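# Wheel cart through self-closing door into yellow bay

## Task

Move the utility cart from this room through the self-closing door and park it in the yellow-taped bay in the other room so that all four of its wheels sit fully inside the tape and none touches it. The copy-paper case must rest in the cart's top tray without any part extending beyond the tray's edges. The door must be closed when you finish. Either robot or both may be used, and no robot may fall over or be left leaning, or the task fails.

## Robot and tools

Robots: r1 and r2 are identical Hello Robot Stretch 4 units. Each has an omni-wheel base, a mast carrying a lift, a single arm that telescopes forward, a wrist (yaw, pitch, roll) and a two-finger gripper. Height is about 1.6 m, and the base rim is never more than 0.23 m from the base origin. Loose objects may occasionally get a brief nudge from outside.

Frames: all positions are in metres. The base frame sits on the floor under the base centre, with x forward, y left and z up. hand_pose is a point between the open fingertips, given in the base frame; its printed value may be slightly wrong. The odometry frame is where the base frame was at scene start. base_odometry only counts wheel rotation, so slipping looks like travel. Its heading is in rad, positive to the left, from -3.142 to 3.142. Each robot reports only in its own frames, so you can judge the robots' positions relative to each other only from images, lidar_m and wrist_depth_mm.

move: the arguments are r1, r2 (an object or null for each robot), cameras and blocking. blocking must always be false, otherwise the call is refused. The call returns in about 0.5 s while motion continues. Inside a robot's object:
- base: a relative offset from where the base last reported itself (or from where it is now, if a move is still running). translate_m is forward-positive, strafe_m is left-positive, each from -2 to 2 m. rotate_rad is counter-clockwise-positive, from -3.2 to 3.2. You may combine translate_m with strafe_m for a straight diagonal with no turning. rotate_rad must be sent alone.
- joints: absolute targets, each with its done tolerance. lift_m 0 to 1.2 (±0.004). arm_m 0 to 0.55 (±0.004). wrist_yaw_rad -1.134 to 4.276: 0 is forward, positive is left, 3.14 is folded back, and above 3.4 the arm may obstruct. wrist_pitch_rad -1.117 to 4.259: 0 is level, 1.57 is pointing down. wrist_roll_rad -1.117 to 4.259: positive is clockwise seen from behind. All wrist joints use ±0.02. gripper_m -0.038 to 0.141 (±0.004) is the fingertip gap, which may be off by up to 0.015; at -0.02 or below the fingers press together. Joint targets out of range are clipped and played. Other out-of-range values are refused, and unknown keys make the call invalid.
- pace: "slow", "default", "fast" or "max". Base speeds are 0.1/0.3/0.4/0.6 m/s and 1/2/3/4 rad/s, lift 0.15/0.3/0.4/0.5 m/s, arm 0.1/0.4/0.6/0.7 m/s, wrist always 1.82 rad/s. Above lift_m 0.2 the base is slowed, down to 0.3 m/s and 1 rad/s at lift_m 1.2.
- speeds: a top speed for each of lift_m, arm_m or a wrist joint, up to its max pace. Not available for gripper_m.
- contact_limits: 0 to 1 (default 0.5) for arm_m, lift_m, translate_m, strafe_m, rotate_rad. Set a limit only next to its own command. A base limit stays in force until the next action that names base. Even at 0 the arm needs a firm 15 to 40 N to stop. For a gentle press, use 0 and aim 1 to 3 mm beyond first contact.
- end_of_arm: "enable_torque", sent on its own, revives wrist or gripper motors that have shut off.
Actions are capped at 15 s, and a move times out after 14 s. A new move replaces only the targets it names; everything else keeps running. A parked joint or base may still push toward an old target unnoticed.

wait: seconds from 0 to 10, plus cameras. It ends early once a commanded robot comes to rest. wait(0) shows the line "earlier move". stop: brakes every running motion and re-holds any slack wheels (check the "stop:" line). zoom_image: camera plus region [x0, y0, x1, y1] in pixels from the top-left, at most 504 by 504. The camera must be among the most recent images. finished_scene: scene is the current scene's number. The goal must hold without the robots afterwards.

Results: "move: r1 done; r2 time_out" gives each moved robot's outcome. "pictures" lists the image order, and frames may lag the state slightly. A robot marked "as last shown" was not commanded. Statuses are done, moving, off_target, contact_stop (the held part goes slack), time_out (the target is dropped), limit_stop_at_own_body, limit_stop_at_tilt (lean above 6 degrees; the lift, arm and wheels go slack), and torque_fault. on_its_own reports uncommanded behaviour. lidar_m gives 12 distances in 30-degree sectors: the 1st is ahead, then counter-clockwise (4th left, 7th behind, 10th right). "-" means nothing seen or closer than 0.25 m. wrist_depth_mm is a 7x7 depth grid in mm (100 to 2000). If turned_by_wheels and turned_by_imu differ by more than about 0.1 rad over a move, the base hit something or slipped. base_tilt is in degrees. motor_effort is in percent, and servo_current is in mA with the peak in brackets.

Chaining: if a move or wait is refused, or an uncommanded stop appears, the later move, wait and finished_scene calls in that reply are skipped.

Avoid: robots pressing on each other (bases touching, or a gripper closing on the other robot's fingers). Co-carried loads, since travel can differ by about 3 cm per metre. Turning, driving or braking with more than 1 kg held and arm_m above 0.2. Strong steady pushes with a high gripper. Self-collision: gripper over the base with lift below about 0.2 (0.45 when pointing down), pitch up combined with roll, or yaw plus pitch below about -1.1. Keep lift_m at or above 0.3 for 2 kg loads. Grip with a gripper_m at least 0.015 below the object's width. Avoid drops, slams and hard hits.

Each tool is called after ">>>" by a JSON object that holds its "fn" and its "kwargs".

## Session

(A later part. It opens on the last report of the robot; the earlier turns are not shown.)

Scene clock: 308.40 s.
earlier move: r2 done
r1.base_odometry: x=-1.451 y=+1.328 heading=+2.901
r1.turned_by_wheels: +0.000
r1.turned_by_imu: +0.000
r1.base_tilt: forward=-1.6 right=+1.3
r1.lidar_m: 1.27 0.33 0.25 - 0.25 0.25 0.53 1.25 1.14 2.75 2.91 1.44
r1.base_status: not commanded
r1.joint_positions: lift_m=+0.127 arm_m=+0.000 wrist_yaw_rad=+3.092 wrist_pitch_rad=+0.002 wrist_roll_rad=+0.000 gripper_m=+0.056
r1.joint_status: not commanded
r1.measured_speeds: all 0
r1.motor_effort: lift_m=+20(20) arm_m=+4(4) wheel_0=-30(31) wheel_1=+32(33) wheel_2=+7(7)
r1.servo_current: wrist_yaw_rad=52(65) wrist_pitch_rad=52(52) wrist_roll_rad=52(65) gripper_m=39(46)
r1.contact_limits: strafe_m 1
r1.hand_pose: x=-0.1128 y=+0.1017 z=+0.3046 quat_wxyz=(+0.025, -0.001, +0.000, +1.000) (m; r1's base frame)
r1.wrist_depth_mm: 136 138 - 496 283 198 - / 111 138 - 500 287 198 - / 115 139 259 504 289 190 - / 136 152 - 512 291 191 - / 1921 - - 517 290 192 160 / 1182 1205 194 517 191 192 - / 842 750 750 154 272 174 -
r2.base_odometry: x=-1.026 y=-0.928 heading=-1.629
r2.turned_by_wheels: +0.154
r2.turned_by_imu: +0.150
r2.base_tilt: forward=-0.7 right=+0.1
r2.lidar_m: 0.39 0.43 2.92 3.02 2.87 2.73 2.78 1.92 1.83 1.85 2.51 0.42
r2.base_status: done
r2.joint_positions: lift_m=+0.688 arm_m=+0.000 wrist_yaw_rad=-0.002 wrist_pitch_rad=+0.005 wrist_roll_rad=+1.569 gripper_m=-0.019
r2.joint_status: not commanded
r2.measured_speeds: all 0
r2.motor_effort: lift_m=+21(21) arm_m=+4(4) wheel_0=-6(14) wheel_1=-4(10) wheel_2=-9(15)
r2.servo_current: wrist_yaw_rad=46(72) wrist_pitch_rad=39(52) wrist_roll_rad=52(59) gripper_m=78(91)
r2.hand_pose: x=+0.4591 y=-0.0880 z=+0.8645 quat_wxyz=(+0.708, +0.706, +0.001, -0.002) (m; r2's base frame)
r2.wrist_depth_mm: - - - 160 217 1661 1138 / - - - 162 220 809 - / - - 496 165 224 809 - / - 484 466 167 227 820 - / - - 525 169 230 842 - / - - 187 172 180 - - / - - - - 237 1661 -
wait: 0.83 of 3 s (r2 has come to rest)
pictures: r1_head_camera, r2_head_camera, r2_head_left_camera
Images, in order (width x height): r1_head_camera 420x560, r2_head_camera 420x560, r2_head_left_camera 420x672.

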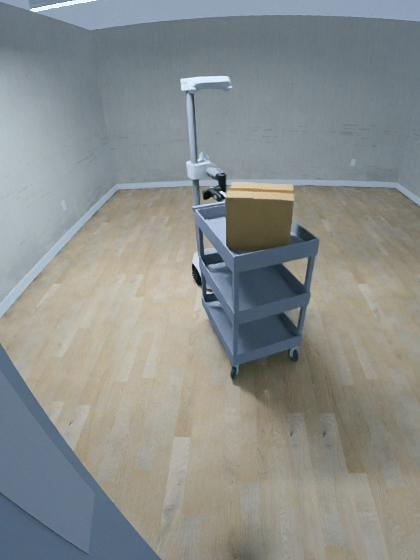

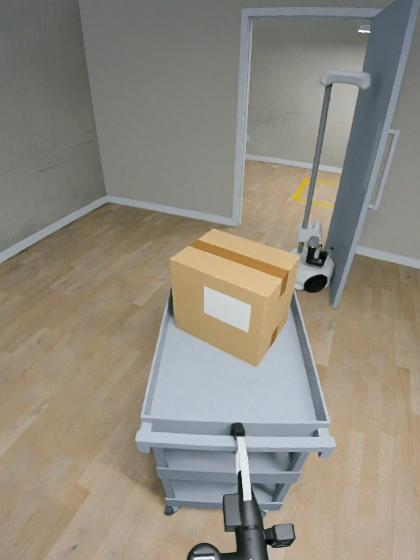

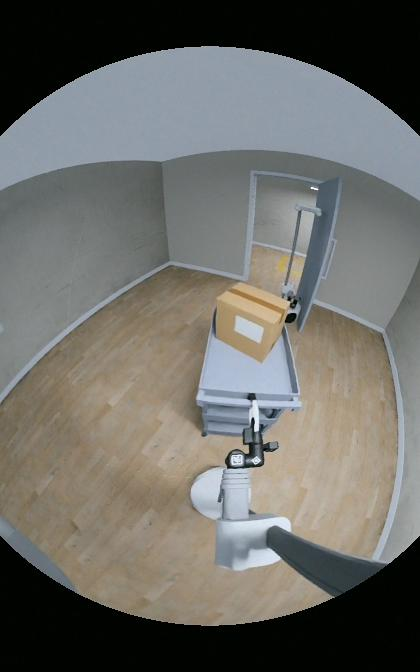

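>>> {"fn": "move", "kwargs": {"blocking": false, "cameras": [], "r2": {"base":{"translate_m":0.5},"pace":"slow"}}}

>>> {"fn": "wait", "kwargs": {"seconds": 8, "cameras": ["r2_head_camera","r2_head_left_camera","r1_head_camera"]}}

Scene clock: 315.80 s.
move: r2 moving
r1: as last shown
r1.lidar_m: 1.24 0.35 0.25 - 0.25 0.25 0.54 1.24 1.14 2.75 2.91 1.43
r1.motor_effort: lift_m=+20(20) arm_m=+4(4) wheel_0=-30(30) wheel_1=+32(32) wheel_2=+7(7)
r1.servo_current: wrist_yaw_rad=52(52) wrist_pitch_rad=46(46) wrist_roll_rad=65(65) gripper_m=39(46)
r1.contact_limits: strafe_m 1
r1.wrist_depth_mm: 136 138 - 492 285 197 - / 111 139 - 500 287 200 - / 115 139 259 508 287 190 - / 137 151 - 512 290 191 - / 1983 - - 517 290 191 159 / 1182 1182 194 517 190 191 - / 854 750 768 153 272 174 -
r2.base_odometry: x=-1.026 y=-0.940 heading=-1.630
r2.turned_by_wheels: +0.000
r2.turned_by_imu: +0.000
r2.base_tilt: forward=-0.7 right=+0.1
r2.lidar_m: 0.39 0.44 2.90 2.98 2.88 2.74 2.77 1.94 1.80 1.88 2.51 0.41
r2.base_status: translate_m moving
r2.joint_positions: lift_m=+0.688 arm_m=+0.000 wrist_yaw_rad=-0.002 wrist_pitch_rad=+0.005 wrist_roll_rad=+1.569 gripper_m=-0.019
r2.joint_status: not commanded
r2.measured_speeds: translate_m=+0.049 strafe_m=+0.000 rotate_rad=+0.000 lift_m=+0.000 arm_m=+0.000 wrist_yaw_rad=+0.000 wrist_pitch_rad=+0.000 wrist_roll_rad=+0.000
r2.motor_effort: lift_m=+21(21) arm_m=+4(4) wheel_0=+5(9) wheel_1=+6(7) wheel_2=-12(15)
r2.servo_current: wrist_yaw_rad=46(59) wrist_pitch_rad=46(52) wrist_roll_rad=39(46) gripper_m=78(85)
r2.hand_pose: x=+0.4591 y=-0.0880 z=+0.8645 quat_wxyz=(+0.708, +0.706, +0.001, -0.002) (m; r2's base frame)
r2.wrist_depth_mm: - - - 159 217 1537 1138 / - - - 161 221 820 - / - - 496 164 224 831 - / - 480 462 166 228 820 - / - - 521 169 230 842 - / - - 187 171 180 - - / - - - - 237 1661 -
pictures: none
No camera images: "cameras" was empty.

Scene clock: 321.57 s.
earlier move: r2 done
r1.base_odometry: x=-1.451 y=+1.328 heading=+2.901
r1.turned_by_wheels: +0.000
r1.turned_by_imu: +0.000
r1.base_tilt: forward=-1.6 right=+1.3
r1.lidar_m: 0.92 0.31 0.25 - 0.25 0.25 0.52 1.21 1.12 2.76 2.90 0.85
r1.base_status: not commanded
r1.joint_positions: lift_m=+0.127 arm_m=+0.000 wrist_yaw_rad=+3.092 wrist_pitch_rad=+0.002 wrist_roll_rad=+0.000 gripper_m=+0.056
r1.joint_status: not commanded
r1.measured_speeds: all 0
r1.motor_effort: lift_m=+20(20) arm_m=+4(4) wheel_0=-30(31) wheel_1=+32(33) wheel_2=+7(7)
r1.servo_current: wrist_yaw_rad=65(65) wrist_pitch_rad=46(52) wrist_roll_rad=52(72) gripper_m=39(52)
r1.contact_limits: strafe_m 1
r1.hand_pose: x=-0.1128 y=+0.1017 z=+0.3046 quat_wxyz=(+0.025, -0.001, +0.000, +1.000) (m; r1's base frame)
r1.wrist_depth_mm: 136 138 - 496 285 198 - / 111 139 - 496 286 199 - / 115 139 260 504 289 191 - / 137 151 - 512 290 191 - / 1921 - - 517 290 192 160 / 1229 1205 195 521 191 191 - / 842 750 759 153 271 175 -
r2.base_odometry: x=-1.055 y=-1.427 heading=-1.630
r2.turned_by_wheels: +0.000
r2.turned_by_imu: +0.000
r2.base_tilt: forward=-0.7 right=+0.0
r2.lidar_m: 0.38 0.42 2.67 2.80 3.32 3.18 3.10 2.19 2.04 2.12 2.76 0.42
r2.base_status: done
r2.joint_positions: lift_m=+0.688 arm_m=+0.000 wrist_yaw_rad=-0.002 wrist_pitch_rad=+0.005 wrist_roll_rad=+1.569 gripper_m=-0.019
r2.joint_status: not commanded
r2.measured_speeds: all 0
r2.motor_effort: lift_m=+21(21) arm_m=+5(5) wheel_0=+2(9) wheel_1=+5(7) wheel_2=-7(15)
r2.servo_current: wrist_yaw_rad=46(59) wrist_pitch_rad=46(52) wrist_roll_rad=52(65) gripper_m=85(91)
r2.hand_pose: x=+0.4591 y=-0.0880 z=+0.8645 quat_wxyz=(+0.708, +0.706, +0.001, -0.002) (m; r2's base frame)
r2.wrist_depth_mm: - - - 162 221 1430 1138 / - - - 163 223 1576 - / - - 512 166 226 820 - / - 480 469 227 229 831 - / - - 517 170 231 854 - / - - 187 172 180 - - / - - - - 237 1708 -
wait: 5.77 of 8 s (r2 has come to rest)
pictures: r1_head_camera, r2_head_camera, r2_head_left_camera
Images, in order (width x height): r1_head_camera 420x560, r2_head_camera 420x560, r2_head_left_camera 420x672.

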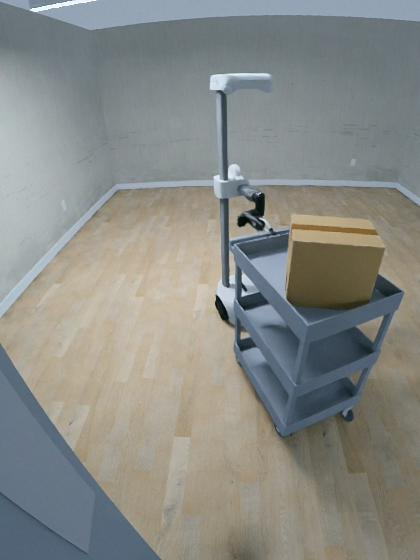

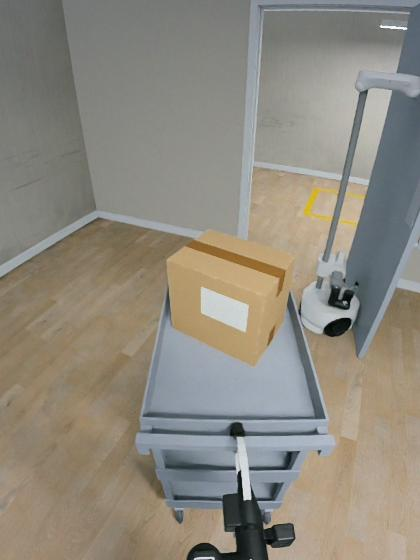

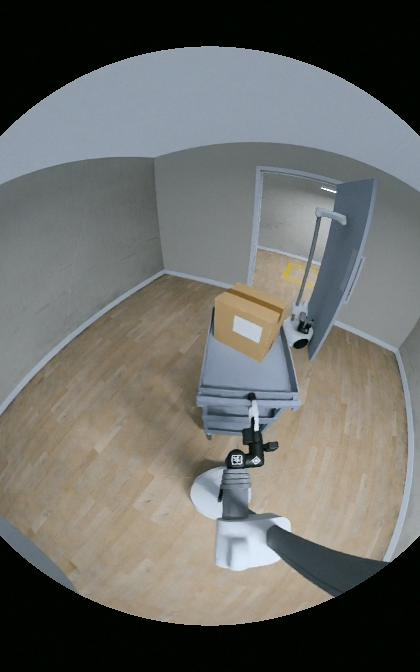

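>>> {"fn": "move", "kwargs": {"blocking": false, "cameras": [], "r2": {"base":{"translate_m":0.16},"pace":"slow"}}}

>>> {"fn": "wait", "kwargs": {"seconds": 4, "cameras": []}}

>>> {"fn": "move", "kwargs": {"blocking": false, "cameras": [], "r2": {"base":{"strafe_m":0.32,"translate_m":0.05},"pace":"slow"}}}

>>> {"fn": "wait", "kwargs": {"seconds": 5, "cameras": []}}

>>> {"fn": "move", "kwargs": {"blocking": false, "cameras": [], "r2": {"base":{"rotate_rad":-0.35},"pace":"slow"}}}

>>> {"fn": "wait", "kwargs": {"seconds": 3, "cameras": ["r2_head_camera","r2_head_left_camera","r1_head_left_camera"]}}

Scene clock: 330.20 s.
move: r2 moving
r1: as last shown
r1.lidar_m: 0.88 0.33 0.25 - 0.25 0.27 0.52 1.25 1.12 2.76 2.91 0.83
r1.motor_effort: lift_m=+20(20) arm_m=+4(4) wheel_0=-30(31) wheel_1=+32(32) wheel_2=+7(7)
r1.servo_current: wrist_yaw_rad=46(65) wrist_pitch_rad=39(46) wrist_roll_rad=33(59) gripper_m=46(46)
r1.contact_limits: strafe_m 1
r1.wrist_depth_mm: 136 138 - 496 285 197 - / 111 139 - 500 287 200 - / 115 139 259 500 287 191 - / 137 151 - 508 289 191 - / 1983 - - 508 291 193 160 / 1205 1182 194 521 191 192 - / 842 750 750 153 271 174 -
r2.base_odometry: x=-1.056 y=-1.439 heading=-1.630
r2.turned_by_wheels: +0.000
r2.turned_by_imu: +0.000
r2.base_tilt: forward=-0.7 right=+0.1
r2.lidar_m: 0.41 0.43 2.68 2.77 3.37 3.19 3.12 2.19 2.04 2.10 2.79 0.43
r2.base_status: translate_m moving
r2.joint_positions: lift_m=+0.688 arm_m=+0.000 wrist_yaw_rad=-0.002 wrist_pitch_rad=+0.005 wrist_roll_rad=+1.569 gripper_m=-0.019
r2.joint_status: not commanded
r2.measured_speeds: translate_m=+0.048 strafe_m=+0.000 rotate_rad=+0.000 lift_m=+0.000 arm_m=+0.000 wrist_yaw_rad=+0.000 wrist_pitch_rad=+0.000 wrist_roll_rad=+0.000
r2.motor_effort: lift_m=+21(21) arm_m=+4(5) wheel_0=+4(8) wheel_1=+6(8) wheel_2=-12(14)
r2.servo_current: wrist_yaw_rad=46(52) wrist_pitch_rad=46(52) wrist_roll_rad=46(52) gripper_m=78(91)
r2.hand_pose: x=+0.4591 y=-0.0880 z=+0.8645 quat_wxyz=(+0.708, +0.706, +0.001, -0.002) (m; r2's base frame)
r2.wrist_depth_mm: - - - 162 220 1397 1138 / - - - 163 223 1537 - / - - 512 166 226 820 - / - 480 459 227 228 842 - / - - 517 170 232 842 - / - - 187 172 180 - - / - - - - 236 1708 -
pictures: none
No camera images: "cameras" was empty.

Scene clock: 332.57 s.
earlier move: r2 done
r1.base_odometry: x=-1.451 y=+1.328 heading=+2.901
r1.turned_by_wheels: +0.000
r1.turned_by_imu: +0.000
r1.base_tilt: forward=-1.6 right=+1.3
r1.lidar_m: 0.96 0.33 0.25 - 0.25 0.25 0.51 1.23 1.11 2.76 2.88 0.73
r1.base_status: not commanded
r1.joint_positions: lift_m=+0.127 arm_m=+0.000 wrist_yaw_rad=+3.092 wrist_pitch_rad=+0.002 wrist_roll_rad=+0.000 gripper_m=+0.056
r1.joint_status: not commanded
r1.measured_speeds: all 0
r1.motor_effort: lift_m=+20(20) arm_m=+4(4) wheel_0=-30(31) wheel_1=+32(33) wheel_2=+7(7)
r1.servo_current: wrist_yaw_rad=46(72) wrist_pitch_rad=39(52) wrist_roll_rad=39(65) gripper_m=39(52)
r1.contact_limits: strafe_m 1
r1.hand_pose: x=-0.1128 y=+0.1017 z=+0.3046 quat_wxyz=(+0.025, -0.001, +0.000, +1.000) (m; r1's base frame)
r1.wrist_depth_mm: 136 138 - 492 285 197 - / 111 139 - 500 287 199 - / 115 139 259 500 289 190 - / 137 152 - 508 289 192 - / 1983 - - 517 291 192 160 / 1182 1205 193 517 191 191 - / 854 750 759 153 272 174 -
r2.base_odometry: x=-1.064 y=-1.586 heading=-1.630
r2.turned_by_wheels: +0.000
r2.turned_by_imu: +0.000
r2.base_tilt: forward=-0.7 right=+0.1
r2.lidar_m: 0.38 0.43 2.62 2.70 3.51 3.31 3.26 2.26 2.11 2.20 2.63 0.42
r2.base_status: done
r2.joint_positions: lift_m=+0.688 arm_m=+0.000 wrist_yaw_rad=-0.002 wrist_pitch_rad=+0.005 wrist_roll_rad=+1.569 gripper_m=-0.019
r2.joint_status: not commanded
r2.measured_speeds: all 0
r2.motor_effort: lift_m=+21(21) arm_m=+4(5) wheel_0=+1(8) wheel_1=+4(8) wheel_2=-7(14)
r2.servo_current: wrist_yaw_rad=46(59) wrist_pitch_rad=46(52) wrist_roll_rad=46(59) gripper_m=85(91)
r2.hand_pose: x=+0.4591 y=-0.0880 z=+0.8645 quat_wxyz=(+0.708, +0.706, +0.001, -0.002) (m; r2's base frame)
r2.wrist_depth_mm: - - - 162 220 1464 1138 / - - - 164 224 1537 - / - - 517 166 225 820 - / - 488 459 228 228 831 - / - - 517 170 231 842 - / - - 187 172 180 - - / - - - - 236 1708 -
wait: 2.37 of 4 s (r2 has come to rest)
pictures: none
No camera images: "cameras" was empty.

Scene clock: 333.07 s.
move: r2 moving
r1: as last shown
r1.lidar_m: 0.94 0.34 0.25 - 0.25 0.25 0.52 1.24 1.14 2.75 2.89 0.76
r1.motor_effort: lift_m=+20(20) arm_m=+4(4) wheel_0=-30(31) wheel_1=+32(32) wheel_2=+7(7)
r1.servo_current: wrist_yaw_rad=65(72) wrist_pitch_rad=39(52) wrist_roll_rad=52(72) gripper_m=46(46)
r1.contact_limits: strafe_m 1
r1.wrist_depth_mm: 136 138 - 496 283 198 - / 111 139 - 496 285 199 - / 115 139 260 504 289 191 - / 137 152 - 508 290 191 - / 1983 - - 512 291 192 160 / 1182 1182 194 512 191 192 - / 842 759 759 153 272 174 -
r2.base_odometry: x=-1.051 y=-1.589 heading=-1.630
r2.turned_by_wheels: -0.001
r2.turned_by_imu: -0.001
r2.base_tilt: forward=-0.6 right=+0.1
r2.lidar_m: 0.38 0.41 2.60 2.68 3.51 3.30 3.28 2.23 2.13 2.20 1.68 0.42
r2.base_status: translate_m moving; strafe_m moving
r2.joint_positions: lift_m=+0.688 arm_m=+0.000 wrist_yaw_rad=-0.003 wrist_pitch_rad=+0.005 wrist_roll_rad=+1.569 gripper_m=-0.019
r2.joint_status: not commanded
r2.measured_speeds: translate_m=+0.008 strafe_m=+0.051 rotate_rad=+0.002 lift_m=+0.000 arm_m=+0.000 wrist_yaw_rad=+0.000 wrist_pitch_rad=+0.000 wrist_roll_rad=+0.000
r2.motor_effort: lift_m=+21(21) arm_m=+4(5) wheel_0=-9(13) wheel_1=+8(8) wheel_2=-8(11)
r2.servo_current: wrist_yaw_rad=46(59) wrist_pitch_rad=46(52) wrist_roll_rad=46(59) gripper_m=85(85)
r2.hand_pose: x=+0.4590 y=-0.0882 z=+0.8645 quat_wxyz=(+0.708, +0.706, +0.001, -0.003) (m; r2's base frame)
r2.wrist_depth_mm: - - - 162 220 1464 1160 / - - - 163 222 788 - / - - 508 166 226 820 - / - 480 466 226 229 831 - / - - 521 170 231 842 - / - - 186 172 180 - - / - - - - 237 1708 -
pictures: none
No camera images: "cameras" was empty.

Scene clock: 337.03 s.
earlier move: r2 done
r1.base_odometry: x=-1.451 y=+1.328 heading=+2.901
r1.turned_by_wheels: +0.000
r1.turned_by_imu: +0.000
r1.base_tilt: forward=-1.6 right=+1.3
r1.lidar_m: 1.72 0.33 0.25 - 0.25 0.25 0.53 1.25 1.13 2.76 2.92 0.87
r1.base_status: not commanded
r1.joint_positions: lift_m=+0.127 arm_m=+0.000 wrist_yaw_rad=+3.092 wrist_pitch_rad=+0.002 wrist_roll_rad=+0.000 gripper_m=+0.056
r1.joint_status: not commanded
r1.measured_speeds: all 0
r1.motor_effort: lift_m=+20(20) arm_m=+4(4) wheel_0=-30(31) wheel_1=+32(33) wheel_2=+7(7)
r1.servo_current: wrist_yaw_rad=65(72) wrist_pitch_rad=46(52) wrist_roll_rad=59(72) gripper_m=39(46)
r1.contact_limits: strafe_m 1
r1.hand_pose: x=-0.1128 y=+0.1017 z=+0.3046 quat_wxyz=(+0.025, -0.001, +0.000, +1.000) (m; r1's base frame)
r1.wrist_depth_mm: 136 138 - 496 285 198 - / 111 139 - 500 285 199 - / 114 139 259 508 289 190 - / 137 151 - 512 290 191 - / 1921 - - 517 290 191 160 / 1205 1205 193 521 190 193 - / 842 768 759 153 272 174 -
r2.base_odometry: x=-0.748 y=-1.655 heading=-1.630
r2.turned_by_wheels: +0.000
r2.turned_by_imu: +0.000
r2.base_tilt: forward=-0.6 right=+0.1
r2.lidar_m: 0.43 2.45 2.31 2.36 3.14 3.22 3.33 2.56 2.43 2.51 1.73 0.36
r2.base_status: done
r2.joint_positions: lift_m=+0.688 arm_m=+0.000 wrist_yaw_rad=-0.003 wrist_pitch_rad=+0.005 wrist_roll_rad=+1.569 gripper_m=-0.019
r2.joint_status: not commanded
r2.measured_speeds: all 0
r2.motor_effort: lift_m=+21(21) arm_m=+4(5) wheel_0=-6(13) wheel_1=+4(9) wheel_2=-6(11)
r2.servo_current: wrist_yaw_rad=26(59) wrist_pitch_rad=46(52) wrist_roll_rad=46(65) gripper_m=78(91)
r2.hand_pose: x=+0.4590 y=-0.0882 z=+0.8645 quat_wxyz=(+0.708, +0.706, +0.001, -0.003) (m; r2's base frame)
r2.wrist_depth_mm: - 394 394 102 156 - - / - 392 399 109 169 - - / - - 492 116 184 - - / - - 640 130 203 - - / - - - 143 224 1708 - / - - 187 165 180 1576 488 / - - - - - 1661 1160
wait: 3.97 of 5 s (r2 has come to rest)
pictures: none
No camera images: "cameras" was empty.

Scene clock: 337.53 s.
move: r2 moving
r1: as last shown
r1.lidar_m: 1.36 0.33 0.25 - 0.25 0.25 0.51 1.24 1.13 2.76 2.87 0.85
r1.servo_current: wrist_yaw_rad=39(65) wrist_pitch_rad=33(46) wrist_roll_rad=59(59) gripper_m=33(46)
r1.contact_limits: strafe_m 1
r1.wrist_depth_mm: 136 138 - 496 285 198 - / 111 138 - 492 286 199 - / 115 139 259 508 289 191 - / 137 151 - 508 290 191 - / 1921 - - 517 290 192 160 / 1229 1182 193 525 191 191 - / 854 741 768 153 273 175 -
r2.base_odometry: x=-0.748 y=-1.655 heading=-1.754
r2.turned_by_wheels: -0.124
r2.turned_by_imu: -0.120
r2.base_tilt: forward=-0.7 right=+0.1
r2.lidar_m: 0.43 0.50 2.30 2.35 2.84 3.21 3.24 2.70 2.42 2.44 1.78 0.36
r2.base_status: rotate_rad moving
r2.joint_positions: lift_m=+0.688 arm_m=+0.000 wrist_yaw_rad=+0.006 wrist_pitch_rad=+0.005 wrist_roll_rad=+1.569 gripper_m=-0.019
r2.joint_status: not commanded
r2.measured_speeds: translate_m=+0.001 strafe_m=+0.000 rotate_rad=-0.487 lift_m=+0.000 arm_m=+0.000 wrist_yaw_rad=+0.000 wrist_pitch_rad=+0.000 wrist_roll_rad=+0.000
r2.motor_effort: lift_m=+21(21) arm_m=+5(5) wheel_0=+12(14) wheel_1=+7(9) wheel_2=+11(12)
r2.servo_current: wrist_yaw_rad=59(59) wrist_pitch_rad=39(46) wrist_roll_rad=52(59) gripper_m=78(85)
r2.hand_pose: x=+0.4598 y=-0.0857 z=+0.8645 quat_wxyz=(+0.708, +0.706, +0.004, +0.000) (m; r2's base frame)
r2.wrist_depth_mm: - 488 469 117 171 - - / - 410 404 125 182 - - / - 469 452 132 195 - - / - - 549 143 208 - - / - - - 154 224 - - / - - 187 170 179 1576 492 / - - - - 262 1661 459
pictures: none
No camera images: "cameras" was empty.

Scene clock: 338.50 s.
earlier move: r2 done
r1.base_odometry: x=-1.451 y=+1.328 heading=+2.901
r1.turned_by_wheels: +0.000
r1.turned_by_imu: +0.000
r1.base_tilt: forward=-1.6 right=+1.3
r1.lidar_m: 1.08 0.34 0.25 - 0.25 0.25 0.52 1.24 1.15 2.76 2.87 0.83
r1.base_status: not commanded
r1.joint_positions: lift_m=+0.127 arm_m=+0.000 wrist_yaw_rad=+3.092 wrist_pitch_rad=+0.002 wrist_roll_rad=+0.000 gripper_m=+0.056
r1.joint_status: not commanded
r1.measured_speeds: all 0
r1.motor_effort: lift_m=+20(20) arm_m=+4(4) wheel_0=-30(31) wheel_1=+32(33) wheel_2=+7(7)
r1.servo_current: wrist_yaw_rad=39(72) wrist_pitch_rad=39(52) wrist_roll_rad=46(72) gripper_m=46(46)
r1.contact_limits: strafe_m 1
r1.hand_pose: x=-0.1128 y=+0.1017 z=+0.3046 quat_wxyz=(+0.025, -0.001, +0.000, +1.000) (m; r1's base frame)
r1.wrist_depth_mm: 136 138 - 496 283 197 - / 111 139 - 500 286 199 - / 115 139 259 508 289 190 - / 137 152 - 508 291 191 - / 1983 - - 512 290 192 160 / 1160 1182 193 521 191 192 - / 854 759 750 153 272 174 -
r2.base_odometry: x=-0.748 y=-1.655 heading=-1.979
r2.turned_by_wheels: -0.225
r2.turned_by_imu: -0.219
r2.base_tilt: forward=-0.7 right=+0.1
r2.lidar_m: 0.39 0.42 2.34 2.31 2.50 3.26 3.21 3.11 2.46 2.44 2.61 0.43
r2.base_status: done
r2.joint_positions: lift_m=+0.688 arm_m=+0.000 wrist_yaw_rad=+0.006 wrist_pitch_rad=+0.005 wrist_roll_rad=+1.569 gripper_m=-0.019
r2.joint_status: not commanded
r2.measured_speeds: all 0
r2.motor_effort: lift_m=+21(21) arm_m=+4(5) wheel_0=+6(14) wheel_1=+5(9) wheel_2=+7(12)
r2.servo_current: wrist_yaw_rad=59(59) wrist_pitch_rad=52(52) wrist_roll_rad=46(59) gripper_m=78(85)
r2.hand_pose: x=+0.4598 y=-0.0857 z=+0.8645 quat_wxyz=(+0.708, +0.706, +0.004, +0.000) (m; r2's base frame)
r2.wrist_depth_mm: - - - 166 227 1366 1160 / - - - 168 227 1366 - / - - 549 169 229 809 - / - 473 466 230 230 831 - / - - 508 171 231 854 - / - - 187 172 179 - - / - - - - 236 1708 -
wait: 0.97 of 3 s (r2 has come to rest)
pictures: r1_head_left_camera, r2_head_camera, r2_head_left_camera
Images, in order (width x height): r1_head_left_camera 420x672, r2_head_camera 420x560, r2_head_left_camera 420x672.

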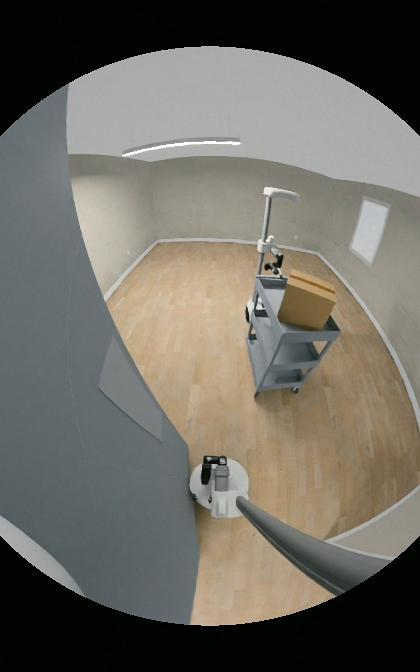

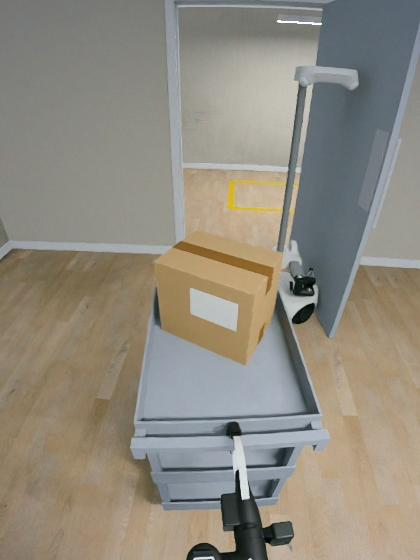

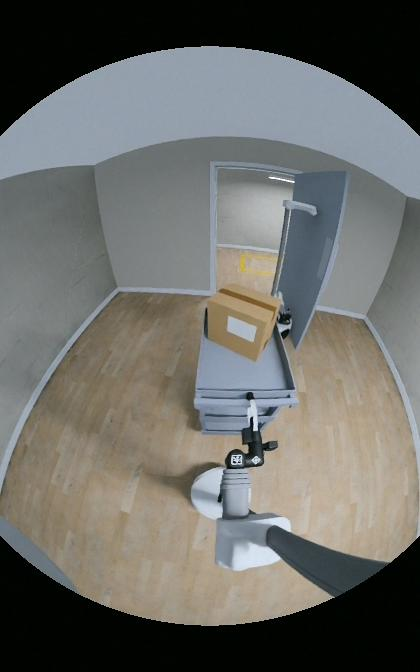

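>>> {"fn": "move", "kwargs": {"blocking": false, "cameras": [], "r1": {"base":{"translate_m":0.2,"strafe_m":0.16},"pace":"slow","contact_limits":{"strafe_m":1.0}}}}

>>> {"fn": "wait", "kwargs": {"seconds": 5, "cameras": ["r2_head_camera","r2_head_left_camera","r1_head_left_camera"]}}

Scene clock: 354.13 s.
move: r1 contact_stop
r1.base_odometry: x=-1.456 y=+1.328 heading=+2.925
r1.turned_by_wheels: +0.023
r1.turned_by_imu: +0.024
r1.base_tilt: forward=-1.6 right=+1.3
r1.lidar_m: 1.18 0.31 0.25 - 0.25 0.25 0.56 1.19 1.15 2.75 2.93 0.82
r1.base_status: translate_m contact_stop; strafe_m contact_stop
r1.joint_positions: lift_m=+0.127 arm_m=+0.000 wrist_yaw_rad=+3.092 wrist_pitch_rad=+0.002 wrist_roll_rad=+0.000 gripper_m=+0.056
r1.joint_status: not commanded
r1.measured_speeds: translate_m=+0.012 strafe_m=-0.004 rotate_rad=+0.039 lift_m=+0.000 arm_m=+0.000 wrist_yaw_rad=+0.000 wrist_pitch_rad=+0.000 wrist_roll_rad=+0.000
r1.on_its_own: the wheels are slack since a contact_stop
r1.motor_effort: lift_m=+20(20) arm_m=+4(4) wheel_0=-10(32) wheel_1=+13(37) wheel_2=-2(7)
r1.servo_current: wrist_yaw_rad=46(52) wrist_pitch_rad=52(52) wrist_roll_rad=59(59) gripper_m=46(46)
r1.contact_limits: strafe_m 1
r1.hand_pose: x=-0.1128 y=+0.1017 z=+0.3046 quat_wxyz=(+0.025, -0.001, +0.000, +1.000) (m; r1's base frame)
r1.wrist_depth_mm: - 138 - 530 289 199 - / 111 139 - 535 293 200 - / 115 138 262 539 296 192 - / 137 152 - 554 297 192 - / 1983 - - 549 297 193 159 / 1182 1205 194 559 191 192 - / 842 750 759 153 277 174 -
r2: as last shown
r2.turned_by_wheels: +0.000
r2.turned_by_imu: +0.000
r2.lidar_m: 0.38 0.41 2.35 2.31 2.53 3.28 3.21 3.07 2.47 2.43 2.63 0.42
r2.motor_effort: lift_m=+21(21) arm_m=+4(4) wheel_0=+6(6) wheel_1=+5(5) wheel_2=+7(7)
r2.servo_current: wrist_yaw_rad=52(65) wrist_pitch_rad=39(46) wrist_roll_rad=39(59) gripper_m=85(85)
r2.wrist_depth_mm: - - - 166 226 1366 1138 / - - - 167 228 1366 - / - - 544 169 229 798 - / - 469 466 229 230 831 - / - - 504 171 232 842 - / - - 186 172 179 - - / - - - - 235 1708 -
pictures: none
No camera images: "cameras" was empty.

not run: a stop that you did not command came earlier in this reply.

>>> {"fn": "move", "kwargs": {"blocking": false, "cameras": [], "r1": {"base":{"translate_m":0.18,"strafe_m":0.05},"pace":"slow","contact_limits":{"strafe_m":1.0}}}}

>>> {"fn": "wait", "kwargs": {"seconds": 4, "cameras": ["r2_head_camera","r1_head_left_camera"]}}

Scene clock: 358.90 s.
earlier move: r1 contact_stop
move: r1 moving
r1.base_odometry: x=-1.465 y=+1.349 heading=+2.923
r1.turned_by_wheels: -0.002
r1.turned_by_imu: -0.002
r1.base_tilt: forward=-1.6 right=+1.3
r1.lidar_m: 1.10 0.30 0.25 - 0.25 0.26 0.58 1.16 1.13 2.75 2.91 0.79
r1.base_status: earlier translate_m contact_stop (by the wheels' count: +0.006 of +0.200); earlier strafe_m contact_stop (by the wheels' count: -0.017 of +0.160); translate_m moving; strafe_m moving
r1.joint_positions: lift_m=+0.127 arm_m=+0.000 wrist_yaw_rad=+3.092 wrist_pitch_rad=+0.002 wrist_roll_rad=+0.000 gripper_m=+0.056
r1.joint_status: not commanded
r1.measured_speeds: translate_m=+0.048 strafe_m=+0.012 rotate_rad=-0.001 lift_m=+0.000 arm_m=+0.000 wrist_yaw_rad=+0.000 wrist_pitch_rad=+0.000 wrist_roll_rad=+0.000
r1.motor_effort: lift_m=+20(20) arm_m=+4(4) wheel_0=-1(3) wheel_1=+13(13) wheel_2=-5(7)
r1.servo_current: wrist_yaw_rad=52(59) wrist_pitch_rad=46(52) wrist_roll_rad=52(59) gripper_m=33(46)
r1.contact_limits: strafe_m 1
r1.hand_pose: x=-0.1128 y=+0.1017 z=+0.3046 quat_wxyz=(+0.025, -0.001, +0.000, +1.000) (m; r1's base frame)
r1.wrist_depth_mm: - 138 - - 300 201 - / 111 138 - - 303 191 - / 115 139 262 - 304 193 - / 136 153 - - 307 193 - / 1921 - - 1661 307 194 159 / 1205 1205 194 732 191 194 - / 842 759 750 153 285 175 -
r2: as last shown
r2.turned_by_imu: +0.001
r2.base_tilt: forward=-0.6 right=+0.1
r2.lidar_m: 0.38 0.40 2.34 2.31 2.53 3.24 3.23 3.09 2.47 2.40 2.63 0.44
r2.motor_effort: lift_m=+21(21) arm_m=+4(5) wheel_0=+6(6) wheel_1=+5(5) wheel_2=+7(7)
r2.servo_current: wrist_yaw_rad=59(72) wrist_pitch_rad=46(46) wrist_roll_rad=39(59) gripper_m=91(91)
r2.wrist_depth_mm: - - - 167 226 1366 1138 / - - - 167 228 1366 - / - - 549 168 229 809 - / - 473 462 230 230 831 - / - - 508 171 232 842 - / - - 187 172 179 - - / - - - - 236 1708 -
pictures: none
No camera images: "cameras" was empty.

Scene clock: 361.57 s.
earlier move: r1 done
r1.base_odometry: x=-1.636 y=+1.342 heading=+2.931
r1.turned_by_wheels: +0.008
r1.turned_by_imu: +0.018
r1.base_tilt: forward=-1.6 right=+1.3
r1.lidar_m: 1.27 2.59 0.25 - 0.25 0.25 0.57 1.28 1.39 2.79 0.81 0.66
r1.base_status: done
r1.joint_positions: lift_m=+0.127 arm_m=+0.000 wrist_yaw_rad=+3.092 wrist_pitch_rad=+0.002 wrist_roll_rad=+0.000 gripper_m=+0.056
r1.joint_status: not commanded
r1.measured_speeds: all 0
r1.motor_effort: lift_m=+20(20) arm_m=+4(4) wheel_0=-17(17) wheel_1=+36(37) wheel_2=-1(7)
r1.servo_current: wrist_yaw_rad=59(78) wrist_pitch_rad=46(52) wrist_roll_rad=52(72) gripper_m=39(46)
r1.contact_limits: strafe_m 1
r1.hand_pose: x=-0.1128 y=+0.1017 z=+0.3046 quat_wxyz=(+0.025, -0.001, +0.000, +1.000) (m; r1's base frame)
r1.wrist_depth_mm: 136 138 - 549 293 199 - / 112 139 - 549 296 199 - / 116 139 258 559 298 191 - / 136 156 - 574 300 192 - / - - - 820 303 192 158 / 1160 1182 194 820 190 192 - / 854 750 741 143 279 173 -
r2.base_odometry: x=-0.748 y=-1.655 heading=-1.979
r2.turned_by_wheels: +0.000
r2.turned_by_imu: +0.000
r2.base_tilt: forward=-0.7 right=+0.1
r2.lidar_m: 0.37 0.42 2.37 2.31 2.49 3.27 3.23 3.09 2.48 2.42 2.65 0.41
r2.base_status: not commanded
r2.joint_positions: lift_m=+0.688 arm_m=+0.000 wrist_yaw_rad=+0.006 wrist_pitch_rad=+0.005 wrist_roll_rad=+1.569 gripper_m=-0.019
r2.joint_status: not commanded
r2.measured_speeds: all 0
r2.motor_effort: lift_m=+21(21) arm_m=+4(5) wheel_0=+6(7) wheel_1=+5(5) wheel_2=+7(7)
r2.servo_current: wrist_yaw_rad=52(72) wrist_pitch_rad=46(52) wrist_roll_rad=52(59) gripper_m=72(91)
r2.hand_pose: x=+0.4598 y=-0.0857 z=+0.8645 quat_wxyz=(+0.708, +0.706, +0.004, +0.000) (m; r2's base frame)
r2.wrist_depth_mm: - - - 167 226 1255 1138 / - - - 167 228 1255 - / - - 549 169 229 809 - / - 477 466 229 230 831 - / - - 504 171 231 842 - / - - 187 172 179 - - / - - - - 234 1661 -
wait: 2.67 of 4 s (r1 has come to rest)
pictures: r1_head_left_camera, r2_head_camera
Images, in order (width x height): r1_head_left_camera 420x672, r2_head_camera 420x560.

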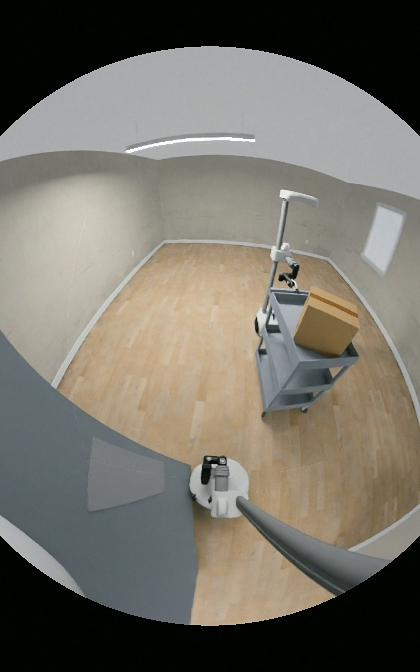

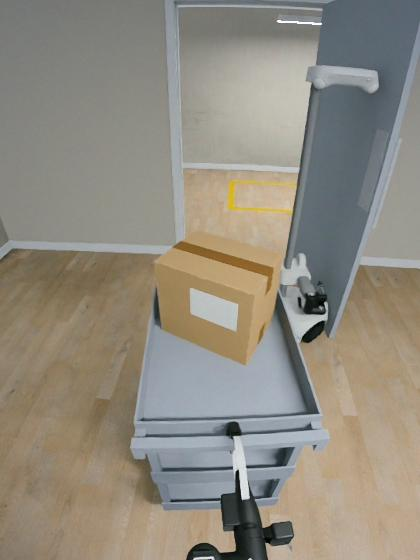

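>>> {"fn": "move", "kwargs": {"blocking": false, "cameras": [], "r2": {"base":{"translate_m":-0.25},"pace":"slow"}}}

>>> {"fn": "wait", "kwargs": {"seconds": 5, "cameras": []}}

>>> {"fn": "move", "kwargs": {"blocking": false, "cameras": [], "r2": {"base":{"strafe_m":-0.36},"pace":"slow"}}}

>>> {"fn": "wait", "kwargs": {"seconds": 6, "cameras": []}}

>>> {"fn": "move", "kwargs": {"blocking": false, "cameras": [], "r2": {"base":{"rotate_rad":0.3},"pace":"slow"}}}

>>> {"fn": "wait", "kwargs": {"seconds": 3, "cameras": ["r2_head_camera"]}}

>>> {"fn": "move", "kwargs": {"blocking": false, "cameras": [], "r2": {"base":{"translate_m":0.4},"pace":"slow"}}}

>>> {"fn": "wait", "kwargs": {"seconds": 6, "cameras": ["r2_head_camera","r1_head_left_camera"]}}

Scene clock: 377.33 s.
move: r2 moving
r1: as last shown
r1.turned_by_wheels: +0.000
r1.turned_by_imu: +0.000
r1.lidar_m: 1.27 2.59 0.25 - 0.25 0.25 0.57 1.25 1.40 2.80 0.83 0.68
r1.motor_effort: lift_m=+20(20) arm_m=+4(4) wheel_0=-16(17) wheel_1=+37(37) wheel_2=-1(1)
r1.servo_current: wrist_yaw_rad=52(52) wrist_pitch_rad=46(46) wrist_roll_rad=46(65) gripper_m=46(52)
r1.contact_limits: strafe_m 1
r1.wrist_depth_mm: 136 138 - 549 293 198 - / 112 138 - 549 297 199 - / 116 139 259 559 300 191 - / 136 156 - 564 298 191 - / 1983 - - 820 301 192 159 / 1205 1182 193 820 191 193 - / 854 759 768 143 279 174 -
r2.base_odometry: x=-0.743 y=-1.644 heading=-1.979
r2.turned_by_wheels: +0.000
r2.turned_by_imu: +0.000
r2.base_tilt: forward=-0.6 right=+0.1
r2.lidar_m: 0.40 0.38 2.36 2.32 2.54 3.24 3.23 3.04 2.45 2.43 2.66 0.43
r2.base_status: translate_m moving
r2.joint_positions: lift_m=+0.688 arm_m=+0.000 wrist_yaw_rad=+0.004 wrist_pitch_rad=+0.005 wrist_roll_rad=+1.569 gripper_m=-0.019
r2.joint_status: not commanded
r2.measured_speeds: translate_m=-0.048 strafe_m=+0.000 rotate_rad=+0.000 lift_m=+0.000 arm_m=+0.000 wrist_yaw_rad=-0.001 wrist_pitch_rad=+0.000 wrist_roll_rad=+0.000
r2.motor_effort: lift_m=+21(21) arm_m=+4(4) wheel_0=-10(14) wheel_1=-7(8) wheel_2=+12(12)
r2.servo_current: wrist_yaw_rad=46(59) wrist_pitch_rad=52(52) wrist_roll_rad=46(52) gripper_m=78(85)
r2.hand_pose: x=+0.4596 y=-0.0863 z=+0.8645 quat_wxyz=(+0.708, +0.706, +0.003, +0.000) (m; r2's base frame)
r2.wrist_depth_mm: - - - 168 229 1229 1138 / - - - 169 229 1281 - / - - 559 171 230 842 - / - 473 466 230 231 831 - / - - 504 172 233 842 - / - - 186 172 180 - - / - - - - 234 - -
pictures: none
No camera images: "cameras" was empty.

Scene clock: 380.60 s.
earlier move: r2 done
r1.base_odometry: x=-1.636 y=+1.342 heading=+2.931
r1.turned_by_wheels: +0.000
r1.turned_by_imu: +0.000
r1.base_tilt: forward=-1.6 right=+1.3
r1.lidar_m: 1.17 2.54 0.25 - 0.25 0.27 0.58 1.25 1.37 2.78 2.98 0.88
r1.base_status: not commanded
r1.joint_positions: lift_m=+0.127 arm_m=+0.000 wrist_yaw_rad=+3.092 wrist_pitch_rad=+0.002 wrist_roll_rad=+0.000 gripper_m=+0.056
r1.joint_status: not commanded
r1.measured_speeds: all 0
r1.motor_effort: lift_m=+20(20) arm_m=+4(4) wheel_0=-16(17) wheel_1=+37(37) wheel_2=-1(1)
r1.servo_current: wrist_yaw_rad=46(65) wrist_pitch_rad=39(52) wrist_roll_rad=59(72) gripper_m=39(52)
r1.contact_limits: strafe_m 1
r1.hand_pose: x=-0.1128 y=+0.1017 z=+0.3046 quat_wxyz=(+0.025, -0.001, +0.000, +1.000) (m; r1's base frame)
r1.wrist_depth_mm: 136 138 - 544 293 198 - / 112 139 - 554 297 199 - / 116 139 260 554 298 191 - / 136 156 - 569 298 191 - / 1983 - - 831 301 191 158 / 1205 1182 193 831 191 192 - / 854 750 750 143 279 173 -
r2.base_odometry: x=-0.649 y=-1.426 heading=-1.979
r2.turned_by_wheels: +0.000
r2.turned_by_imu: +0.000
r2.base_tilt: forward=-0.7 right=+0.1
r2.lidar_m: 0.41 0.42 2.38 2.34 2.52 3.00 2.97 3.06 2.44 2.40 2.61 0.41
r2.base_status: done
r2.joint_positions: lift_m=+0.688 arm_m=+0.000 wrist_yaw_rad=+0.000 wrist_pitch_rad=+0.005 wrist_roll_rad=+1.569 gripper_m=-0.019
r2.joint_status: not commanded
r2.measured_speeds: all 0
r2.motor_effort: lift_m=+21(21) arm_m=+4(4) wheel_0=-6(14) wheel_1=-5(9) wheel_2=+4(12)
r2.servo_current: wrist_yaw_rad=46(59) wrist_pitch_rad=39(52) wrist_roll_rad=46(59) gripper_m=85(91)
r2.hand_pose: x=+0.4592 y=-0.0875 z=+0.8645 quat_wxyz=(+0.708, +0.706, +0.002, -0.002) (m; r2's base frame)
r2.wrist_depth_mm: - - - 163 222 1430 1205 / - - - 166 224 1430 - / - - 521 167 227 820 - / - 477 466 228 229 831 - / - - 512 170 231 842 - / - - 187 172 180 - - / - - - - 236 1661 -
wait: 3.27 of 5 s (r2 has come to rest)
pictures: none
No camera images: "cameras" was empty.

Scene clock: 381.10 s.
move: r2 moving
r1: as last shown
r1.lidar_m: 1.19 2.61 0.25 - 0.25 0.25 0.57 1.27 1.41 2.79 2.96 0.88
r1.motor_effort: lift_m=+20(20) arm_m=+4(4) wheel_0=-16(16) wheel_1=+36(37) wheel_2=-1(1)
r1.servo_current: wrist_yaw_rad=46(65) wrist_pitch_rad=33(46) wrist_roll_rad=52(65) gripper_m=39(46)
r1.contact_limits: strafe_m 1
r1.wrist_depth_mm: 136 138 - 549 291 198 - / 112 139 - 554 296 200 - / 116 139 259 564 298 191 - / 136 156 - 564 301 191 - / 1921 - - 809 300 192 158 / 1182 1205 194 820 191 192 - / 831 750 750 143 279 173 -
r2.base_odometry: x=-0.662 y=-1.420 heading=-1.979
r2.turned_by_wheels: +0.000
r2.turned_by_imu: +0.000
r2.base_tilt: forward=-0.6 right=+0.0
r2.lidar_m: 0.41 0.42 2.40 2.35 2.57 3.01 2.96 3.03 2.39 2.38 2.59 0.42
r2.base_status: strafe_m moving
r2.joint_positions: lift_m=+0.688 arm_m=+0.000 wrist_yaw_rad=+0.001 wrist_pitch_rad=+0.005 wrist_roll_rad=+1.569 gripper_m=-0.019
r2.joint_status: not commanded
r2.measured_speeds: translate_m=+0.000 strafe_m=-0.055 rotate_rad=+0.000 lift_m=+0.000 arm_m=+0.000 wrist_yaw_rad=+0.026 wrist_pitch_rad=+0.000 wrist_roll_rad=+0.000
r2.motor_effort: lift_m=+21(21) arm_m=+4(4) wheel_0=+14(14) wheel_1=-7(8) wheel_2=+0(2)
r2.servo_current: wrist_yaw_rad=59(59) wrist_pitch_rad=46(46) wrist_roll_rad=46(65) gripper_m=85(91)
r2.hand_pose: x=+0.4593 y=-0.0871 z=+0.8645 quat_wxyz=(+0.708, +0.706, +0.002, -0.001) (m; r2's base frame)
r2.wrist_depth_mm: - - - 161 219 1464 1138 / - - - 163 222 1464 - / - - 512 165 225 820 - / - 477 462 168 229 831 - / - - 517 170 231 842 - / - - 186 172 179 - - / - - - - 237 1708 -
pictures: none
No camera images: "cameras" was empty.

Scene clock: 385.33 s.
earlier move: r2 done
r1.base_odometry: x=-1.636 y=+1.342 heading=+2.931
r1.turned_by_wheels: +0.000
r1.turned_by_imu: +0.000
r1.base_tilt: forward=-1.6 right=+1.3
r1.lidar_m: 0.97 2.61 0.25 - 0.25 0.26 0.59 1.29 1.39 2.80 2.97 0.87
r1.base_status: not commanded
r1.joint_positions: lift_m=+0.127 arm_m=+0.000 wrist_yaw_rad=+3.092 wrist_pitch_rad=+0.002 wrist_roll_rad=+0.000 gripper_m=+0.056
r1.joint_status: not commanded
r1.measured_speeds: all 0
r1.motor_effort: lift_m=+20(20) arm_m=+4(4) wheel_0=-16(17) wheel_1=+36(37) wheel_2=-1(1)
r1.servo_current: wrist_yaw_rad=52(72) wrist_pitch_rad=39(52) wrist_roll_rad=52(65) gripper_m=39(52)
r1.contact_limits: strafe_m 1
r1.hand_pose: x=-0.1128 y=+0.1017 z=+0.3046 quat_wxyz=(+0.025, -0.001, +0.000, +1.000) (m; r1's base frame)
r1.wrist_depth_mm: 136 138 - 549 291 199 - / 112 138 - 554 297 199 - / 116 139 259 564 298 191 - / 136 156 - 564 300 191 - / 1983 - - 820 303 192 158 / 1182 1160 193 831 191 193 - / 842 750 741 143 279 174 -
r2.base_odometry: x=-0.979 y=-1.283 heading=-1.979
r2.turned_by_wheels: +0.000
r2.turned_by_imu: +0.001
r2.base_tilt: forward=-0.7 right=+0.1
r2.lidar_m: 0.31 0.31 2.75 2.72 2.92 3.07 3.03 2.57 2.08 2.04 2.22 0.44
r2.base_status: done
r2.joint_positions: lift_m=+0.688 arm_m=+0.000 wrist_yaw_rad=+0.004 wrist_pitch_rad=+0.005 wrist_roll_rad=+1.569 gripper_m=-0.019
r2.joint_status: not commanded
r2.measured_speeds: all 0
r2.motor_effort: lift_m=+21(21) arm_m=+4(5) wheel_0=+5(14) wheel_1=-5(8) wheel_2=+0(2)
r2.servo_current: wrist_yaw_rad=46(65) wrist_pitch_rad=39(52) wrist_roll_rad=46(65) gripper_m=78(91)
r2.hand_pose: x=+0.4596 y=-0.0864 z=+0.8645 quat_wxyz=(+0.708, +0.706, +0.003, +0.000) (m; r2's base frame)
r2.wrist_depth_mm: - - - 268 - 1661 1138 / - - - 242 325 329 332 / - - - 220 290 1464 1160 / - - - 202 263 1708 - / - - - 186 244 788 - / - 488 187 170 180 - - / - 452 452 - 214 - -
wait: 4.23 of 6 s (r2 has come to rest)
pictures: none
No camera images: "cameras" was empty.

Scene clock: 385.83 s.
move: r2 moving
r1: as last shown
r1.lidar_m: 0.97 2.56 0.25 - 0.25 0.25 0.57 1.27 1.35 2.80 2.96 0.84
r1.motor_effort: lift_m=+20(20) arm_m=+4(4) wheel_0=-16(16) wheel_1=+36(37) wheel_2=-1(1)
r1.servo_current: wrist_yaw_rad=59(72) wrist_pitch_rad=46(46) wrist_roll_rad=39(65) gripper_m=39(46)
r1.contact_limits: strafe_m 1
r1.wrist_depth_mm: 136 138 - 554 293 198 - / 112 138 - 554 297 199 - / 116 139 258 559 298 191 - / 136 156 - 564 298 192 - / 1921 - - 809 301 193 159 / 1205 1205 194 820 191 192 - / 842 768 750 143 281 174 -
r2.base_odometry: x=-0.979 y=-1.283 heading=-1.856
r2.turned_by_wheels: +0.124
r2.turned_by_imu: +0.120
r2.base_tilt: forward=-0.7 right=+0.0
r2.lidar_m: 0.34 0.33 2.70 2.70 3.09 3.02 3.01 2.41 2.06 2.04 2.39 0.44
r2.base_status: rotate_rad moving
r2.joint_positions: lift_m=+0.688 arm_m=+0.000 wrist_yaw_rad=-0.012 wrist_pitch_rad=+0.005 wrist_roll_rad=+1.569 gripper_m=-0.019
r2.joint_status: not commanded
r2.measured_speeds: translate_m=+0.001 strafe_m=+0.001 rotate_rad=+0.487 lift_m=+0.000 arm_m=+0.000 wrist_yaw_rad=-0.004 wrist_pitch_rad=+0.000 wrist_roll_rad=+0.000
r2.motor_effort: lift_m=+21(21) arm_m=+4(4) wheel_0=-10(13) wheel_1=-8(9) wheel_2=-18(18)
r2.servo_current: wrist_yaw_rad=65(78) wrist_pitch_rad=39(46) wrist_roll_rad=39(52) gripper_m=78(85)
r2.hand_pose: x=+0.4582 y=-0.0907 z=+0.8645 quat_wxyz=(+0.708, +0.706, -0.002, -0.006) (m; r2's base frame)
r2.wrist_depth_mm: - - - 239 - 1537 1118 / - 1983 - 220 297 327 327 / - - - 206 271 1499 500 / - - - 190 254 1661 - / - - 525 182 238 842 - / - 459 186 169 180 - - / - - 466 - 216 - -
pictures: none
No camera images: "cameras" was empty.

Scene clock: 386.73 s.
earlier move: r2 done
r1.base_odometry: x=-1.636 y=+1.342 heading=+2.931
r1.turned_by_wheels: +0.000
r1.turned_by_imu: +0.000
r1.base_tilt: forward=-1.6 right=+1.3
r1.lidar_m: 0.98 2.57 0.25 - 0.25 0.25 0.60 1.28 1.38 2.80 2.97 0.84
r1.base_status: not commanded
r1.joint_positions: lift_m=+0.127 arm_m=+0.000 wrist_yaw_rad=+3.092 wrist_pitch_rad=+0.002 wrist_roll_rad=+0.000 gripper_m=+0.056
r1.joint_status: not commanded
r1.measured_speeds: all 0
r1.motor_effort: lift_m=+20(20) arm_m=+4(4) wheel_0=-16(17) wheel_1=+36(37) wheel_2=-1(1)
r1.servo_current: wrist_yaw_rad=52(72) wrist_pitch_rad=46(52) wrist_roll_rad=59(72) gripper_m=39(46)
r1.contact_limits: strafe_m 1
r1.hand_pose: x=-0.1128 y=+0.1017 z=+0.3046 quat_wxyz=(+0.025, -0.001, +0.000, +1.000) (m; r1's base frame)
r1.wrist_depth_mm: 136 138 - 549 291 198 - / 112 139 - 554 297 199 - / 116 139 260 554 298 190 - / 136 156 - 564 300 192 - / 1921 - - 831 303 191 158 / 1205 1205 193 831 190 193 - / 854 750 750 143 281 173 -
r2.base_odometry: x=-0.979 y=-1.283 heading=-1.681
r2.turned_by_wheels: +0.175
r2.turned_by_imu: +0.170
r2.base_tilt: forward=-0.7 right=+0.0
r2.lidar_m: 0.38 0.42 2.69 2.74 3.23 3.02 3.08 2.22 2.04 2.08 2.67 0.43
r2.base_status: done
r2.joint_positions: lift_m=+0.688 arm_m=+0.000 wrist_yaw_rad=-0.002 wrist_pitch_rad=+0.005 wrist_roll_rad=+1.569 gripper_m=-0.019
r2.joint_status: not commanded
r2.measured_speeds: all 0
r2.motor_effort: lift_m=+21(21) arm_m=+4(4) wheel_0=-5(13) wheel_1=-5(9) wheel_2=-9(18)
r2.servo_current: wrist_yaw_rad=39(78) wrist_pitch_rad=46(52) wrist_roll_rad=39(65) gripper_m=78(85)
r2.hand_pose: x=+0.4591 y=-0.0880 z=+0.8645 quat_wxyz=(+0.708, +0.706, +0.001, -0.002) (m; r2's base frame)
r2.wrist_depth_mm: - - - 175 236 1366 1138 / - - - 175 235 1537 508 / - - 609 174 235 809 - / - - 466 233 234 831 - / - - 492 173 233 842 - / - - 187 172 180 - - / - - 591 - 232 - -
wait: 0.90 of 3 s (r2 has come to rest)
pictures: r2_head_camera
Images, in order (width x height): r2_head_camera 420x560.

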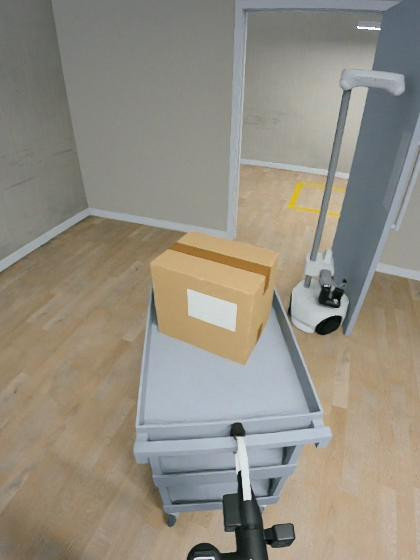

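Scene clock: 387.23 s.
move: r2 moving
r1: as last shown
r1.lidar_m: 1.01 2.55 0.25 - 0.25 0.25 0.57 1.25 1.40 2.80 2.98 0.83
r1.motor_effort: lift_m=+20(20) arm_m=+4(4) wheel_0=-17(17) wheel_1=+36(37) wheel_2=-1(1)
r1.servo_current: wrist_yaw_rad=52(59) wrist_pitch_rad=46(52) wrist_roll_rad=65(65) gripper_m=33(46)
r1.contact_limits: strafe_m 1
r1.wrist_depth_mm: 136 138 - 549 291 198 - / 112 139 - 554 296 200 - / 116 139 259 564 297 191 - / 136 156 - 569 300 191 - / 1983 - - 820 303 192 158 / 1182 1182 193 820 191 192 - / 854 759 750 143 279 173 -
r2.base_odometry: x=-0.980 y=-1.295 heading=-1.681
r2.turned_by_wheels: +0.000
r2.turned_by_imu: +0.000
r2.base_tilt: forward=-0.7 right=+0.1
r2.lidar_m: 0.37 0.42 2.70 2.76 3.23 3.02 3.09 2.21 2.04 2.10 2.65 0.44
r2.base_status: translate_m moving
r2.joint_positions: lift_m=+0.688 arm_m=+0.000 wrist_yaw_rad=-0.002 wrist_pitch_rad=+0.005 wrist_roll_rad=+1.569 gripper_m=-0.019
r2.joint_status: not commanded
r2.measured_speeds: translate_m=+0.049 strafe_m=+0.000 rotate_rad=+0.001 lift_m=+0.000 arm_m=+0.000 wrist_yaw_rad=-0.001 wrist_pitch_rad=+0.000 wrist_roll_rad=+0.000
r2.motor_effort: lift_m=+21(21) arm_m=+4(4) wheel_0=+4(6) wheel_1=+6(6) wheel_2=-15(15)
r2.servo_current: wrist_yaw_rad=52(65) wrist_pitch_rad=39(46) wrist_roll_rad=52(59) gripper_m=72(85)
r2.hand_pose: x=+0.4591 y=-0.0880 z=+0.8645 quat_wxyz=(+0.708, +0.706, +0.001, -0.003) (m; r2's base frame)
r2.wrist_depth_mm: - - - 175 237 1336 1160 / - - - 174 235 1576 500 / - - 615 174 235 809 - / - - 466 233 234 842 - / - - 492 172 233 842 - / - - 187 172 180 - - / - - 591 - 230 - -
pictures: none
No camera images: "cameras" was empty.

Scene clock: 392.00 s.
earlier move: r2 done
r1.base_odometry: x=-1.636 y=+1.342 heading=+2.931
r1.turned_by_wheels: +0.000
r1.turned_by_imu: +0.000
r1.base_tilt: forward=-1.6 right=+1.3
r1.lidar_m: 0.99 2.58 0.25 - 0.25 0.26 0.59 1.25 1.38 2.80 0.62 0.61
r1.base_status: not commanded
r1.joint_positions: lift_m=+0.127 arm_m=+0.000 wrist_yaw_rad=+3.092 wrist_pitch_rad=+0.002 wrist_roll_rad=+0.000 gripper_m=+0.056
r1.joint_status: not commanded
r1.measured_speeds: all 0
r1.motor_effort: lift_m=+20(20) arm_m=+4(4) wheel_0=-16(17) wheel_1=+36(37) wheel_2=-1(1)
r1.servo_current: wrist_yaw_rad=20(72) wrist_pitch_rad=39(52) wrist_roll_rad=46(65) gripper_m=46(46)
r1.contact_limits: strafe_m 1
r1.hand_pose: x=-0.1128 y=+0.1017 z=+0.3046 quat_wxyz=(+0.025, -0.001, +0.000, +1.000) (m; r1's base frame)
r1.wrist_depth_mm: 136 138 - 549 291 199 - / 112 139 - 554 296 199 - / 116 139 259 559 298 191 - / 136 156 - 564 298 192 - / 1983 - - 820 301 193 158 / 1205 1205 194 809 191 193 - / 854 750 741 143 281 173 -
r2.base_odometry: x=-1.023 y=-1.680 heading=-1.681
r2.turned_by_wheels: +0.000
r2.turned_by_imu: +0.000
r2.base_tilt: forward=-0.7 right=+0.1
r2.lidar_m: 0.38 0.39 2.54 2.59 3.30 3.37 3.44 2.37 2.21 2.23 1.65 0.45
r2.base_status: done
r2.joint_positions: lift_m=+0.688 arm_m=+0.000 wrist_yaw_rad=-0.002 wrist_pitch_rad=+0.005 wrist_roll_rad=+1.569 gripper_m=-0.019
r2.joint_status: not commanded
r2.measured_speeds: all 0
r2.motor_effort: lift_m=+21(21) arm_m=+4(4) wheel_0=+2(9) wheel_1=+4(8) wheel_2=-7(15)
r2.servo_current: wrist_yaw_rad=39(65) wrist_pitch_rad=52(52) wrist_roll_rad=59(65) gripper_m=78(91)
r2.hand_pose: x=+0.4591 y=-0.0881 z=+0.8645 quat_wxyz=(+0.708, +0.706, +0.001, -0.003) (m; r2's base frame)
r2.wrist_depth_mm: - - - 179 241 1576 1160 / - - - 178 238 1618 525 / - - 654 176 236 798 - / - - 466 235 236 842 - / - - 484 174 233 831 - / - - 187 172 180 - - / - - 580 - 230 - -
wait: 4.77 of 6 s (r2 has come to rest)
pictures: r1_head_left_camera, r2_head_camera
Images, in order (width x height): r1_head_left_camera 420x672, r2_head_camera 420x560.

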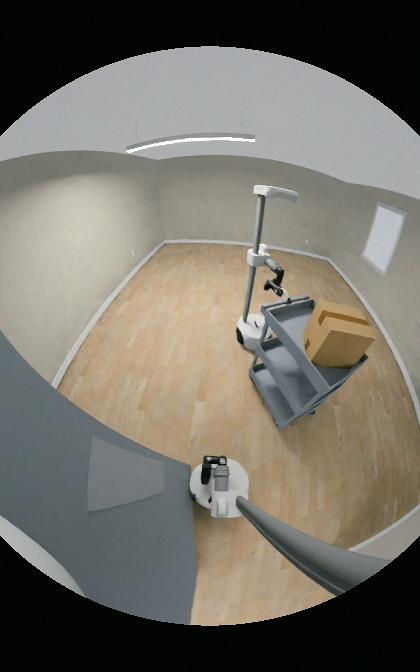

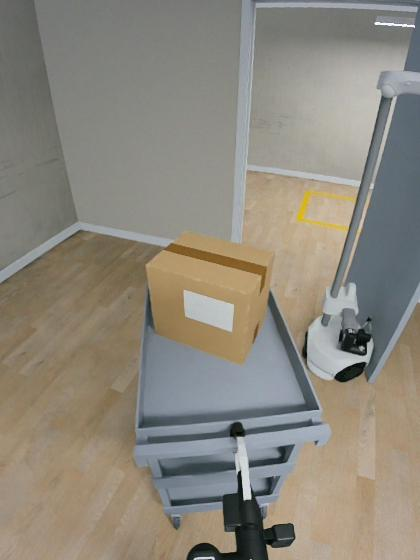

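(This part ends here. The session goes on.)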